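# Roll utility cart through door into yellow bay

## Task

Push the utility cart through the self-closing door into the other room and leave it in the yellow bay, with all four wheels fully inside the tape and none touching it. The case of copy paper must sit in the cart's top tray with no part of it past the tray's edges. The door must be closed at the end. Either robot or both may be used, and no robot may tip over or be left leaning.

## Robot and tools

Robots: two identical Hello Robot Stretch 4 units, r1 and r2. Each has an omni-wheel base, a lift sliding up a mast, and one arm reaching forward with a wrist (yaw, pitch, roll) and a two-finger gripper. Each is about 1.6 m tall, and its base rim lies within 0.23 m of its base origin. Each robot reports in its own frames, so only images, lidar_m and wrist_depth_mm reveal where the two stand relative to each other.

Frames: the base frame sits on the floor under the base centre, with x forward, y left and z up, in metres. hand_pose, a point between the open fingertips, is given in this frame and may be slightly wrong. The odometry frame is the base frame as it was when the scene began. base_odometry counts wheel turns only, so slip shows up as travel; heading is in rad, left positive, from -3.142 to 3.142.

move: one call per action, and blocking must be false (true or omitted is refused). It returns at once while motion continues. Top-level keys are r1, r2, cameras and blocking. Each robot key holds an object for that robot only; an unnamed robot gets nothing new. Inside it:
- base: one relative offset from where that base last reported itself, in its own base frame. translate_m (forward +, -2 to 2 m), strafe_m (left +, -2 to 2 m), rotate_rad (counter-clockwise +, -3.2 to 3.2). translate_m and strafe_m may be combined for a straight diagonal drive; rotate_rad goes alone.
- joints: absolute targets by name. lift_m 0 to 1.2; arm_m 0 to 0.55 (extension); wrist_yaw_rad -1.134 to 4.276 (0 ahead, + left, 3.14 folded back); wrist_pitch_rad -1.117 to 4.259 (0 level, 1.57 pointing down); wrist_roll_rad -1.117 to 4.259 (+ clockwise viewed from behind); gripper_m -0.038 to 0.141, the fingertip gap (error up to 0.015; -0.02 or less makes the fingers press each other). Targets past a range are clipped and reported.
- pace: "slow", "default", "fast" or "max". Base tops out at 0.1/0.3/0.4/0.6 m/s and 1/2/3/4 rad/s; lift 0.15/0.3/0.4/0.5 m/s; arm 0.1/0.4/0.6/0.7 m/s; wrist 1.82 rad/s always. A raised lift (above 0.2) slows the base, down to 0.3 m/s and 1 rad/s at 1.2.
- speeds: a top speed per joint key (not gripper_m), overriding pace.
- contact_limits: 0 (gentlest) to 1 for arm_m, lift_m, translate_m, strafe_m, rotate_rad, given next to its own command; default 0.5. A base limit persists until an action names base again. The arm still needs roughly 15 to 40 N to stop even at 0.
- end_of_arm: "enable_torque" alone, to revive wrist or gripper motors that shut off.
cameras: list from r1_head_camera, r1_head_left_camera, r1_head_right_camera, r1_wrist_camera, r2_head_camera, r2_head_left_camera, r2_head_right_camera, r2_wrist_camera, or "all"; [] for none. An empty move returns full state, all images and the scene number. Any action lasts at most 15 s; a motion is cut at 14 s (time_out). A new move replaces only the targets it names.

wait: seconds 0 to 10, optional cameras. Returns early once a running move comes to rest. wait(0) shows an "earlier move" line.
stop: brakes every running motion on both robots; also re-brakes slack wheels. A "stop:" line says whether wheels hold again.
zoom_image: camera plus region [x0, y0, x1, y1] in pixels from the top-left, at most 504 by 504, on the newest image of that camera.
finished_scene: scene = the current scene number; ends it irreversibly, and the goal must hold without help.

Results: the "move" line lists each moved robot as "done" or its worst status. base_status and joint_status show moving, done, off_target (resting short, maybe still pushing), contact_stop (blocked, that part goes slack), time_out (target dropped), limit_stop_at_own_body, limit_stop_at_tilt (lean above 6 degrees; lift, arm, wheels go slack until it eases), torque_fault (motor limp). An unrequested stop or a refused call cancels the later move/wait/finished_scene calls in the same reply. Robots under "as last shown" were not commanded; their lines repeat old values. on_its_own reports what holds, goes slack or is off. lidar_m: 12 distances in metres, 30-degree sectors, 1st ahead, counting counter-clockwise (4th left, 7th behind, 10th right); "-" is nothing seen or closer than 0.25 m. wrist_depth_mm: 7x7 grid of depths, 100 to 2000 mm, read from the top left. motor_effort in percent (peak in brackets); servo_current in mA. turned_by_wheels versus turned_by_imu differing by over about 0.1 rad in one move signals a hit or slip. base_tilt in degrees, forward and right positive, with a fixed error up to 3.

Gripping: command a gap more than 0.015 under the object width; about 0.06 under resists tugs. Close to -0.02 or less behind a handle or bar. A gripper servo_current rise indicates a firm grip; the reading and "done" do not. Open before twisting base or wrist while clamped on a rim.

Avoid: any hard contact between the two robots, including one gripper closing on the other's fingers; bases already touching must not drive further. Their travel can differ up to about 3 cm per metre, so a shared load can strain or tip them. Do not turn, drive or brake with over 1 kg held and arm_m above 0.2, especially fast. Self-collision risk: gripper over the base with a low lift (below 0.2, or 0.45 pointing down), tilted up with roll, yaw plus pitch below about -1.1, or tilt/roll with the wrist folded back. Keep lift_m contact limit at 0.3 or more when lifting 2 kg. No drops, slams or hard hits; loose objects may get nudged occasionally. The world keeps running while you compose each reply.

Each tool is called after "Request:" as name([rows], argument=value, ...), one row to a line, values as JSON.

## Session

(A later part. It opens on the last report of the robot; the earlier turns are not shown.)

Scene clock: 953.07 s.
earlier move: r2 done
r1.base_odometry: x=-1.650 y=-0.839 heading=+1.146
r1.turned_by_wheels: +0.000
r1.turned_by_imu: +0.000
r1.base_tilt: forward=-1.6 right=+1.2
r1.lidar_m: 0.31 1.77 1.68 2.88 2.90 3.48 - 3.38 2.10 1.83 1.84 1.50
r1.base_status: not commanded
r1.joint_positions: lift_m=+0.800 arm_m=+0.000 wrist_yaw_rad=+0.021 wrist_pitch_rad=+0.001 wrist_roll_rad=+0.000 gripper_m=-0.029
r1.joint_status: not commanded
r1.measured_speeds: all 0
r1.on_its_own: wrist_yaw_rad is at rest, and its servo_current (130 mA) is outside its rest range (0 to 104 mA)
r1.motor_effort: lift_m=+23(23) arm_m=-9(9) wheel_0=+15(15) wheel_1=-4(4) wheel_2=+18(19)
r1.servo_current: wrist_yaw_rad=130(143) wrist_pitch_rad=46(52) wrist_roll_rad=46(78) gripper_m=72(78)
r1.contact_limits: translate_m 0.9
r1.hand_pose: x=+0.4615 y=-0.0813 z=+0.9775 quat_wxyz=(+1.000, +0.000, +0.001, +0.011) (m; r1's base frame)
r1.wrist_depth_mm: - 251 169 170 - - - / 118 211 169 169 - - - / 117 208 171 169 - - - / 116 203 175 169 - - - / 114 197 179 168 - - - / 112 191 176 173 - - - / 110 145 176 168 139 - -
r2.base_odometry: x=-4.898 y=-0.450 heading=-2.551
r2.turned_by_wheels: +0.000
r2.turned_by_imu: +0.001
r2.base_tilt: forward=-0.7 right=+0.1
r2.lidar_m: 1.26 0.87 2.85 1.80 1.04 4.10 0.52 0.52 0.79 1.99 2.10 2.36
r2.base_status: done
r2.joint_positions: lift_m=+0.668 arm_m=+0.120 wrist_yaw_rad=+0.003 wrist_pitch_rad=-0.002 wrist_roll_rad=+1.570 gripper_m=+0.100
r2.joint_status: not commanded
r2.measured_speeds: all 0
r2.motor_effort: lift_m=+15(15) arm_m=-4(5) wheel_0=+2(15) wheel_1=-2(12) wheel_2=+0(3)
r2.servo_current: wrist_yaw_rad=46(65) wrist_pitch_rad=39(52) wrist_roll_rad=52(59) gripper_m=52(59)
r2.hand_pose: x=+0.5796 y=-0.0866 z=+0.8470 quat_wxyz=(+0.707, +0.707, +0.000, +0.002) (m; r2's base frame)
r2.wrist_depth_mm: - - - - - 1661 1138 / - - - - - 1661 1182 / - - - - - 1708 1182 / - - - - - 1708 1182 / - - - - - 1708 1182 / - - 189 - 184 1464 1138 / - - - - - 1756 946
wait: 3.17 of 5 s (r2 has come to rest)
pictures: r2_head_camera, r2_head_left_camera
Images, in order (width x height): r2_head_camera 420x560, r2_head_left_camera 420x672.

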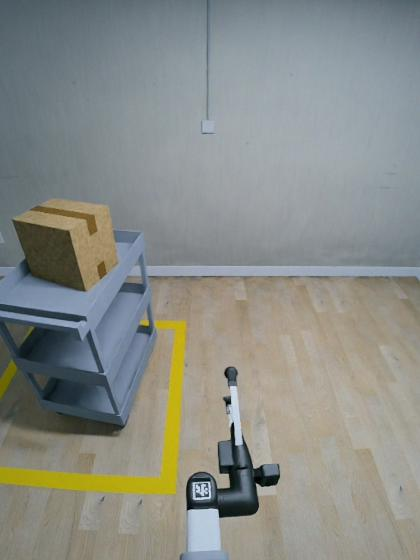

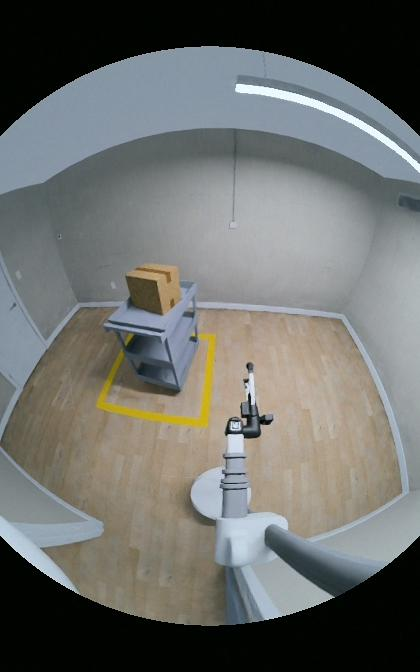

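Request:
zoom_image(camera="r2_head_camera", region=[0, 180, 220, 500])

Request:
move(r1={"joints":{"gripper_m":0.1}}, r2={"base":{"translate_m":0.65}}, blocking=false)

Request:
wait(seconds=3.5)

Request:
move(r1={"base":{"translate_m":-0.3,"strafe_m":-0.1}}, blocking=false)

Request:
wait(seconds=3, cameras=["r1_head_camera","r2_head_left_camera"])

Scaled by 1.575 from the camera's 420x560 image, which has a finer 1200x1600 frame.

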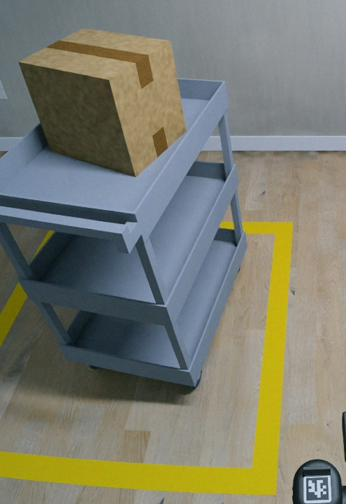

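Scene clock: 962.67 s.
move: r1 moving; r2 moving
r1.base_odometry: x=-1.650 y=-0.839 heading=+1.146
r1.turned_by_wheels: -0.001
r1.turned_by_imu: -0.001
r1.base_tilt: forward=-1.6 right=+1.2
r1.lidar_m: 0.29 1.79 1.66 2.87 2.88 3.50 - 3.37 2.07 1.83 1.86 1.51
r1.base_status: not commanded
r1.joint_positions: lift_m=+0.800 arm_m=+0.000 wrist_yaw_rad=+0.021 wrist_pitch_rad=+0.001 wrist_roll_rad=+0.000 gripper_m=-0.004
r1.joint_status: gripper_m moving
r1.measured_speeds: translate_m=+0.000 strafe_m=-0.001 rotate_rad=-0.003 lift_m=+0.000 arm_m=-0.001 wrist_yaw_rad=+0.000 wrist_pitch_rad=+0.000 wrist_roll_rad=+0.000
r1.motor_effort: lift_m=+23(23) arm_m=-7(9) wheel_0=+13(15) wheel_1=-4(4) wheel_2=+15(19)
r1.servo_current: wrist_yaw_rad=137(150) wrist_pitch_rad=39(46) wrist_roll_rad=52(65) gripper_m=65(72)
r1.contact_limits: translate_m 0.9
r1.hand_pose: x=+0.4614 y=-0.0813 z=+0.9775 quat_wxyz=(+1.000, +0.000, +0.001, +0.011) (m; r1's base frame)
r1.wrist_depth_mm: - 219 171 174 - - - / 117 217 172 174 - - - / 116 250 170 173 - - - / 114 208 176 173 - - - / 112 202 179 173 - - - / 110 196 178 177 171 - - / - 140 182 170 142 - -
r2.base_odometry: x=-4.924 y=-0.467 heading=-2.551
r2.turned_by_wheels: +0.000
r2.turned_by_imu: +0.001
r2.base_tilt: forward=-0.7 right=+0.1
r2.lidar_m: 1.21 0.86 2.84 1.90 1.04 4.08 0.55 0.55 0.80 1.99 2.10 2.33
r2.base_status: translate_m moving
r2.joint_positions: lift_m=+0.668 arm_m=+0.120 wrist_yaw_rad=+0.003 wrist_pitch_rad=-0.002 wrist_roll_rad=+1.570 gripper_m=+0.100
r2.joint_status: not commanded
r2.measured_speeds: translate_m=+0.122 strafe_m=-0.001 rotate_rad=-0.002 lift_m=+0.000 arm_m=+0.000 wrist_yaw_rad=+0.000 wrist_pitch_rad=+0.000 wrist_roll_rad=+0.000
r2.motor_effort: lift_m=+15(15) arm_m=-4(4) wheel_0=+7(9) wheel_1=+6(9) wheel_2=-12(12)
r2.servo_current: wrist_yaw_rad=39(59) wrist_pitch_rad=46(46) wrist_roll_rad=46(59) gripper_m=52(59)
r2.hand_pose: x=+0.5796 y=-0.0866 z=+0.8470 quat_wxyz=(+0.707, +0.707, +0.000, +0.002) (m; r2's base frame)
r2.wrist_depth_mm: - - - - - 1661 1138 / - - - - - 1661 1160 / - - - - - 1708 1160 / - - - - - 1661 1182 / - - - - - 1708 1182 / - - 188 - 185 1499 1138 / - - - - - 1708 931
pictures: none

Scene clock: 964.17 s.
earlier move: r1 done; r2 moving
r1.base_odometry: x=-1.650 y=-0.840 heading=+1.145
r1.turned_by_wheels: -0.001
r1.turned_by_imu: -0.001
r1.base_tilt: forward=-1.6 right=+1.3
r1.lidar_m: 0.31 2.20 1.68 2.88 2.89 3.47 - 3.38 2.10 1.83 1.85 1.51
r1.base_status: not commanded
r1.joint_positions: lift_m=+0.800 arm_m=+0.000 wrist_yaw_rad=+0.014 wrist_pitch_rad=+0.001 wrist_roll_rad=+0.000 gripper_m=+0.100
r1.joint_status: all done
r1.measured_speeds: all 0
r1.motor_effort: lift_m=+23(23) arm_m=+4(9) wheel_0=+8(15) wheel_1=-2(4) wheel_2=+3(19)
r1.servo_current: wrist_yaw_rad=72(150) wrist_pitch_rad=39(52) wrist_roll_rad=65(65) gripper_m=39(85)
r1.contact_limits: translate_m 0.9
r1.hand_pose: x=+0.4605 y=-0.0834 z=+0.9775 quat_wxyz=(+1.000, +0.000, +0.001, +0.007) (m; r1's base frame)
r1.wrist_depth_mm: 183 272 167 - - - - / 184 274 164 - - - - / 183 310 164 - - - - / 169 306 166 - - - - / 180 303 167 - - - - / 165 188 167 - 189 - - / 163 170 166 136 - - -
r2.base_odometry: x=-5.248 y=-0.684 heading=-2.551
r2.turned_by_wheels: +0.000
r2.turned_by_imu: +0.000
r2.base_tilt: forward=-0.7 right=+0.1
r2.lidar_m: 1.03 0.53 0.55 2.73 1.27 1.31 0.94 1.00 1.38 2.01 2.11 1.92
r2.base_status: translate_m moving
r2.joint_positions: lift_m=+0.668 arm_m=+0.120 wrist_yaw_rad=+0.003 wrist_pitch_rad=-0.002 wrist_roll_rad=+1.570 gripper_m=+0.100
r2.joint_status: not commanded
r2.measured_speeds: translate_m=+0.299 strafe_m=+0.001 rotate_rad=+0.000 lift_m=+0.000 arm_m=+0.000 wrist_yaw_rad=+0.000 wrist_pitch_rad=+0.000 wrist_roll_rad=+0.000
r2.motor_effort: lift_m=+15(15) arm_m=-4(4) wheel_0=+4(11) wheel_1=+6(9) wheel_2=-8(14)
r2.servo_current: wrist_yaw_rad=52(59) wrist_pitch_rad=33(46) wrist_roll_rad=46(59) gripper_m=52(59)
r2.hand_pose: x=+0.5796 y=-0.0866 z=+0.8470 quat_wxyz=(+0.707, +0.707, +0.000, +0.002) (m; r2's base frame)
r2.wrist_depth_mm: - - - - - 1464 1160 / - - - - - 1464 1160 / - - - - - 1499 1182 / - - - - - 1464 1205 / - - - - - 1499 1182 / - - 189 - 185 1499 1182 / - - - - - 1576 1182
wait: 1.50 of 3.5 s (r1 has come to rest)
pictures: none

Scene clock: 964.67 s.
earlier move: r2 moving
move: r1 moving
r1.base_odometry: x=-1.654 y=-0.872 heading=+1.146
r1.turned_by_wheels: +0.001
r1.turned_by_imu: +0.002
r1.base_tilt: forward=-1.5 right=+1.2
r1.lidar_m: 0.32 2.37 1.70 2.88 2.89 3.48 - 3.37 2.10 1.82 1.84 1.49
r1.base_status: translate_m moving; strafe_m moving
r1.joint_positions: lift_m=+0.800 arm_m=+0.000 wrist_yaw_rad=+0.014 wrist_pitch_rad=+0.001 wrist_roll_rad=+0.000 gripper_m=+0.100
r1.joint_status: not commanded
r1.measured_speeds: translate_m=-0.120 strafe_m=-0.041 rotate_rad=+0.009 lift_m=+0.000 arm_m=+0.000 wrist_yaw_rad=+0.000 wrist_pitch_rad=+0.000 wrist_roll_rad=+0.000
r1.motor_effort: lift_m=+23(23) arm_m=+1(4) wheel_0=+4(5) wheel_1=-7(9) wheel_2=+16(16)
r1.servo_current: wrist_yaw_rad=85(98) wrist_pitch_rad=39(46) wrist_roll_rad=65(65) gripper_m=46(46)
r1.hand_pose: x=+0.4605 y=-0.0834 z=+0.9775 quat_wxyz=(+1.000, +0.000, +0.001, +0.007) (m; r1's base frame)
r1.wrist_depth_mm: 185 307 193 - - - - / 185 309 192 - - - - / 184 304 193 - - - - / 170 300 192 - - - - / 178 291 191 - - - - / 165 229 191 - 190 - - / 173 226 191 135 - - -
r2.base_odometry: x=-5.361 y=-0.760 heading=-2.551
r2.turned_by_wheels: +0.000
r2.turned_by_imu: +0.000
r2.base_tilt: forward=-0.6 right=+0.1
r2.lidar_m: 1.73 0.51 0.44 2.70 1.48 1.40 1.07 1.13 1.60 2.00 2.11 1.77
r2.base_status: translate_m moving
r2.joint_positions: lift_m=+0.668 arm_m=+0.120 wrist_yaw_rad=+0.003 wrist_pitch_rad=-0.002 wrist_roll_rad=+1.570 gripper_m=+0.100
r2.joint_status: not commanded
r2.measured_speeds: translate_m=+0.219 strafe_m=+0.000 rotate_rad=-0.001 lift_m=+0.000 arm_m=+0.000 wrist_yaw_rad=+0.000 wrist_pitch_rad=+0.000 wrist_roll_rad=+0.000
r2.motor_effort: lift_m=+15(15) arm_m=-4(4) wheel_0=+4(8) wheel_1=+4(8) wheel_2=-4(10)
r2.servo_current: wrist_yaw_rad=46(52) wrist_pitch_rad=39(46) wrist_roll_rad=46(59) gripper_m=46(52)
r2.hand_pose: x=+0.5796 y=-0.0866 z=+0.8470 quat_wxyz=(+0.707, +0.707, +0.000, +0.002) (m; r2's base frame)
r2.wrist_depth_mm: - - - - - 1336 1160 / - - - - - 1366 1182 / - - - - - 1366 1182 / - - - - - 1397 1160 / - - - - - 1397 1205 / - - 189 - 183 1397 1182 / - - - - - - 1182
pictures: none

Scene clock: 965.83 s.
earlier move: r1 moving; r2 done
r1.base_odometry: x=-1.680 y=-1.119 heading=+1.145
r1.turned_by_wheels: -0.002
r1.turned_by_imu: -0.001
r1.base_tilt: forward=-1.6 right=+1.3
r1.lidar_m: 1.36 0.62 1.92 2.90 2.93 3.51 - 3.32 2.06 1.79 1.81 1.80
r1.base_status: translate_m moving; strafe_m moving
r1.joint_positions: lift_m=+0.800 arm_m=+0.000 wrist_yaw_rad=+0.002 wrist_pitch_rad=+0.001 wrist_roll_rad=+0.000 gripper_m=+0.100
r1.joint_status: not commanded
r1.measured_speeds: translate_m=-0.133 strafe_m=-0.045 rotate_rad=+0.000 lift_m=+0.000 arm_m=+0.000 wrist_yaw_rad=+0.000 wrist_pitch_rad=+0.000 wrist_roll_rad=+0.000
r1.motor_effort: lift_m=+23(23) arm_m=-4(4) wheel_0=-3(8) wheel_1=+0(9) wheel_2=+0(20)
r1.servo_current: wrist_yaw_rad=39(98) wrist_pitch_rad=33(46) wrist_roll_rad=46(65) gripper_m=46(46)
r1.hand_pose: x=+0.4595 y=-0.0867 z=+0.9775 quat_wxyz=(+1.000, +0.000, +0.001, +0.001) (m; r1's base frame)
r1.wrist_depth_mm: - - - - - - - / - - - - - - - / - - - - - - - / - - - - - - - / - - - - - - - / - 192 195 - 189 - - / - - - 140 - - -
r2.base_odometry: x=-5.438 y=-0.812 heading=-2.551
r2.turned_by_wheels: +0.000
r2.turned_by_imu: +0.000
r2.base_tilt: forward=-0.7 right=+0.1
r2.lidar_m: 1.63 0.46 0.40 2.71 1.58 1.44 1.18 1.23 1.74 2.00 2.13 1.69
r2.base_status: done
r2.joint_positions: lift_m=+0.668 arm_m=+0.120 wrist_yaw_rad=+0.003 wrist_pitch_rad=-0.002 wrist_roll_rad=+1.570 gripper_m=+0.100
r2.joint_status: not commanded
r2.measured_speeds: all 0
r2.motor_effort: lift_m=+15(15) arm_m=-4(4) wheel_0=+4(8) wheel_1=+3(8) wheel_2=-2(10)
r2.servo_current: wrist_yaw_rad=39(59) wrist_pitch_rad=39(52) wrist_roll_rad=46(65) gripper_m=46(59)
r2.hand_pose: x=+0.5796 y=-0.0866 z=+0.8470 quat_wxyz=(+0.707, +0.707, +0.000, +0.002) (m; r2's base frame)
r2.wrist_depth_mm: - - - - - - 1160 / - - - - - 1255 1160 / - - - - - 1229 1160 / - - - - - 1281 1182 / - - - - - 1281 1182 / - - 187 - 185 1308 1160 / - - - - - - 1182
wait: 1.17 of 3 s (r2 has come to rest)
pictures: r1_head_camera, r2_head_left_camera
Images, in order (width x height): r1_head_camera 420x560, r2_head_left_camera 420x672.

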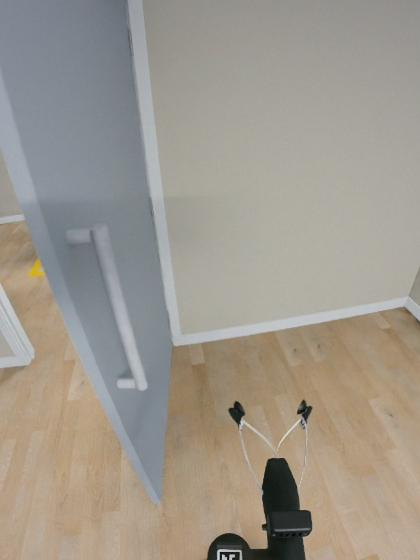

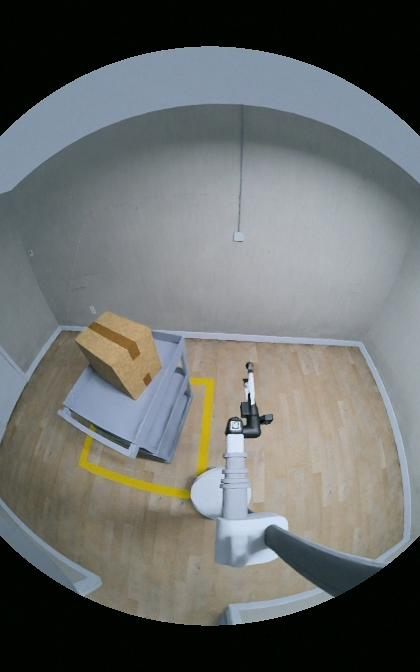

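Request:
zoom_image(camera="r2_head_left_camera", region=[50, 300, 250, 520])

Request:
wait(seconds=4, cameras=["r1_head_camera","r2_head_right_camera"])

Scaled by 2.291 from the camera's 420x672 image, which has a finer 600x960 frame.

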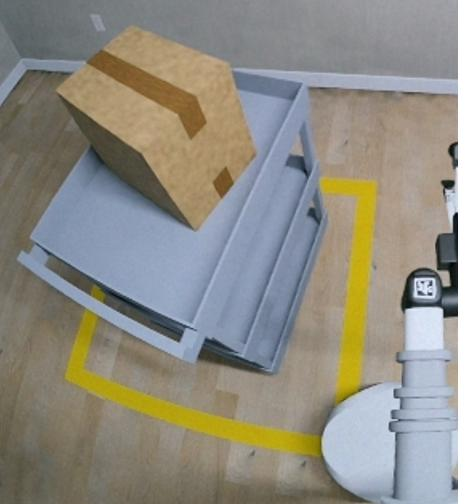

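Scene clock: 970.10 s.
earlier move: r1 done
r1.base_odometry: x=-1.683 y=-1.154 heading=+1.144
r1.turned_by_wheels: +0.000
r1.turned_by_imu: -0.001
r1.base_tilt: forward=-1.6 right=+1.3
r1.lidar_m: 1.61 1.61 1.73 2.93 2.92 3.52 4.19 3.26 2.03 1.77 1.80 1.82
r1.base_status: done
r1.joint_positions: lift_m=+0.800 arm_m=+0.000 wrist_yaw_rad=+0.002 wrist_pitch_rad=+0.001 wrist_roll_rad=+0.000 gripper_m=+0.100
r1.joint_status: not commanded
r1.measured_speeds: all 0
r1.motor_effort: lift_m=+23(23) arm_m=-4(4) wheel_0=-3(8) wheel_1=-2(9) wheel_2=+0(20)
r1.servo_current: wrist_yaw_rad=46(98) wrist_pitch_rad=33(46) wrist_roll_rad=59(65) gripper_m=39(52)
r1.hand_pose: x=+0.4595 y=-0.0867 z=+0.9775 quat_wxyz=(+1.000, +0.000, +0.001, +0.001) (m; r1's base frame)
r1.wrist_depth_mm: - - - - - - - / - - - - - - - / - - - - - - - / - - - - - - - / - - - - - - - / - 193 194 - 189 - - / - - - 139 - - -
r2.base_odometry: x=-5.438 y=-0.812 heading=-2.551
r2.turned_by_wheels: +0.000
r2.turned_by_imu: +0.001
r2.base_tilt: forward=-0.7 right=+0.0
r2.lidar_m: 1.63 0.50 0.40 2.70 1.62 1.38 1.17 1.21 1.77 2.01 2.09 1.66
r2.base_status: done
r2.joint_positions: lift_m=+0.668 arm_m=+0.120 wrist_yaw_rad=+0.003 wrist_pitch_rad=-0.002 wrist_roll_rad=+1.570 gripper_m=+0.100
r2.joint_status: not commanded
r2.measured_speeds: all 0
r2.motor_effort: lift_m=+15(15) arm_m=-4(5) wheel_0=+4(8) wheel_1=+2(8) wheel_2=-2(10)
r2.servo_current: wrist_yaw_rad=52(59) wrist_pitch_rad=39(52) wrist_roll_rad=46(65) gripper_m=52(59)
r2.hand_pose: x=+0.5796 y=-0.0866 z=+0.8470 quat_wxyz=(+0.707, +0.707, +0.000, +0.002) (m; r2's base frame)
r2.wrist_depth_mm: - - - - - - 1160 / - - - - - 1255 1160 / - - - - - 1281 1182 / - - - - - 1255 1160 / - - - - - 1308 1182 / - - 188 - 185 1308 1182 / - - - - - - 1182
wait: 0.00 of 4 s (r1 has come to rest)
pictures: r1_head_camera, r2_head_right_camera
Images, in order (width x height): r1_head_camera 420x560, r2_head_right_camera 420x672.

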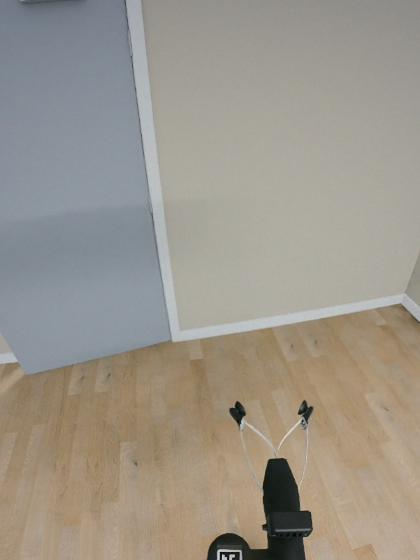

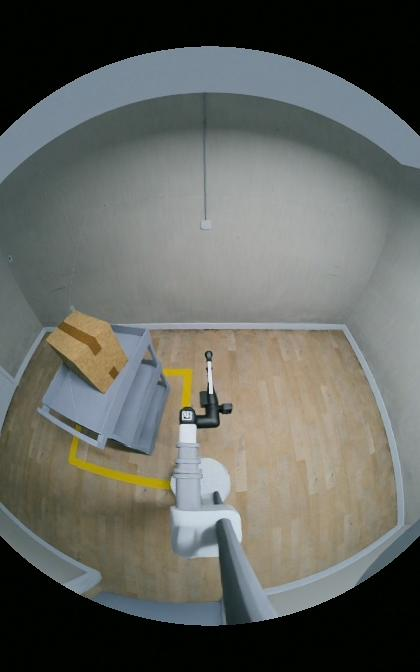

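Door closing. Check shut.

Request:
wait(seconds=5, cameras=["r1_head_camera"])

Request:
wait(seconds=2, cameras=["r1_head_left_camera","r1_head_right_camera"])

Scene clock: 977.50 s.
r1.base_odometry: x=-1.683 y=-1.154 heading=+1.144
r1.turned_by_wheels: +0.000
r1.turned_by_imu: +0.000
r1.base_tilt: forward=-1.6 right=+1.3
r1.lidar_m: 1.62 1.64 1.96 2.91 2.94 3.54 4.21 3.33 2.03 1.80 1.79 1.82
r1.base_status: done
r1.joint_positions: lift_m=+0.800 arm_m=+0.000 wrist_yaw_rad=+0.002 wrist_pitch_rad=+0.001 wrist_roll_rad=+0.000 gripper_m=+0.100
r1.joint_status: not commanded
r1.measured_speeds: all 0
r1.motor_effort: lift_m=+23(23) arm_m=-4(4) wheel_0=-4(8) wheel_1=-2(9) wheel_2=+0(20)
r1.servo_current: wrist_yaw_rad=39(98) wrist_pitch_rad=39(46) wrist_roll_rad=46(65) gripper_m=46(52)
r1.hand_pose: x=+0.4595 y=-0.0867 z=+0.9775 quat_wxyz=(+1.000, +0.000, +0.001, +0.001) (m; r1's base frame)
r1.wrist_depth_mm: - - - - - - - / - - - - - - - / - - - - - - - / - - - - - - - / - - - - - - - / - 193 194 - 189 - - / - - - 139 - - -
r2.base_odometry: x=-5.438 y=-0.812 heading=-2.551
r2.turned_by_wheels: +0.000
r2.turned_by_imu: +0.001
r2.base_tilt: forward=-0.7 right=+0.1
r2.lidar_m: 1.61 0.49 0.41 2.69 1.61 1.28 1.19 1.24 1.74 2.02 2.13 1.69
r2.base_status: done
r2.joint_positions: lift_m=+0.668 arm_m=+0.120 wrist_yaw_rad=+0.003 wrist_pitch_rad=-0.002 wrist_roll_rad=+1.570 gripper_m=+0.100
r2.joint_status: not commanded
r2.measured_speeds: all 0
r2.motor_effort: lift_m=+15(15) arm_m=-4(5) wheel_0=+4(8) wheel_1=+3(8) wheel_2=-2(10)
r2.servo_current: wrist_yaw_rad=59(59) wrist_pitch_rad=39(52) wrist_roll_rad=39(65) gripper_m=59(59)
r2.hand_pose: x=+0.5796 y=-0.0866 z=+0.8470 quat_wxyz=(+0.707, +0.707, +0.000, +0.002) (m; r2's base frame)
r2.wrist_depth_mm: - - - - - - 1160 / - - - - - 1255 1160 / - - - - - 1255 1182 / - - - - - 1308 1182 / - - - - - 1308 1205 / - - 188 - 185 1308 1160 / - - - - - - 1160
wait: 5.00 s; at rest from the start
pictures: r1_head_camera
Images, in order (width x height): r1_head_camera 420x560.

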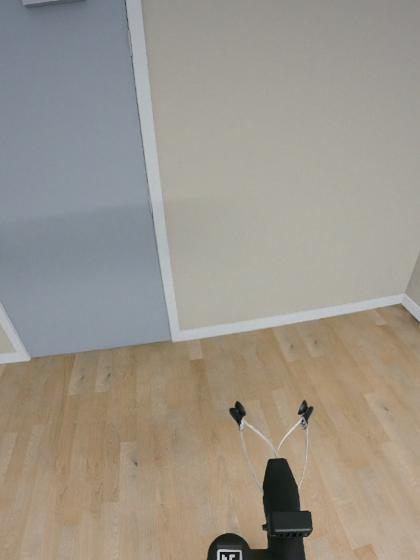

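Scene clock: 979.50 s.
r1.base_odometry: x=-1.683 y=-1.154 heading=+1.144
r1.turned_by_wheels: +0.000
r1.turned_by_imu: +0.000
r1.base_tilt: forward=-1.6 right=+1.2
r1.lidar_m: 1.61 1.63 1.94 2.91 2.95 3.55 4.18 3.28 2.04 1.79 1.79 1.84
r1.base_status: done
r1.joint_positions: lift_m=+0.800 arm_m=+0.000 wrist_yaw_rad=+0.002 wrist_pitch_rad=+0.001 wrist_roll_rad=+0.000 gripper_m=+0.100
r1.joint_status: not commanded
r1.measured_speeds: all 0
r1.motor_effort: lift_m=+23(23) arm_m=-4(4) wheel_0=-4(8) wheel_1=-2(9) wheel_2=+0(20)
r1.servo_current: wrist_yaw_rad=26(98) wrist_pitch_rad=39(46) wrist_roll_rad=52(65) gripper_m=39(52)
r1.hand_pose: x=+0.4595 y=-0.0867 z=+0.9775 quat_wxyz=(+1.000, +0.000, +0.001, +0.001) (m; r1's base frame)
r1.wrist_depth_mm: - - - - - - - / - - - - - - - / - - - - - - - / - - - - - - - / - - - - - - - / - 193 195 - 189 - - / - - - 139 - - -
r2.base_odometry: x=-5.438 y=-0.812 heading=-2.551
r2.turned_by_wheels: +0.000
r2.turned_by_imu: +0.000
r2.base_tilt: forward=-0.6 right=+0.1
r2.lidar_m: 1.64 0.50 0.40 2.69 1.61 1.30 1.18 1.22 1.75 2.00 2.14 1.67
r2.base_status: done
r2.joint_positions: lift_m=+0.668 arm_m=+0.120 wrist_yaw_rad=+0.003 wrist_pitch_rad=-0.002 wrist_roll_rad=+1.570 gripper_m=+0.100
r2.joint_status: not commanded
r2.measured_speeds: all 0
r2.motor_effort: lift_m=+15(15) arm_m=-4(5) wheel_0=+4(8) wheel_1=+3(8) wheel_2=-2(10)
r2.servo_current: wrist_yaw_rad=59(59) wrist_pitch_rad=46(52) wrist_roll_rad=33(65) gripper_m=52(59)
r2.hand_pose: x=+0.5796 y=-0.0866 z=+0.8470 quat_wxyz=(+0.707, +0.707, +0.000, +0.002) (m; r2's base frame)
r2.wrist_depth_mm: - - - - - - 1160 / - - - - - 1281 1138 / - - - - - 1255 1182 / - - - - - 1255 1160 / - - - - - 1281 1205 / - - 188 - 185 1281 1182 / - - - - - - 1205
wait: 2.00 s; at rest by 0.27 s
pictures: r1_head_left_camera, r1_head_right_camera
Images, in order (width x height): r1_head_left_camera 420x672, r1_head_right_camera 420x672.

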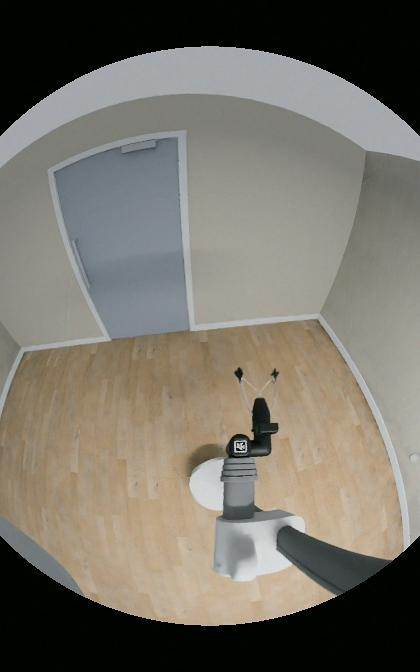

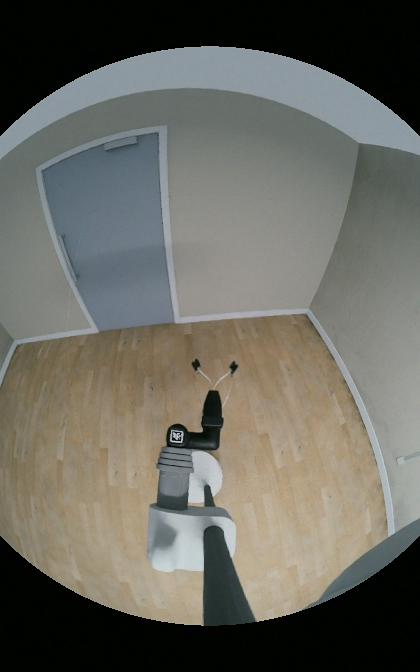

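Request:
finished_scene(scene=2)

The scene is finished: the task was done.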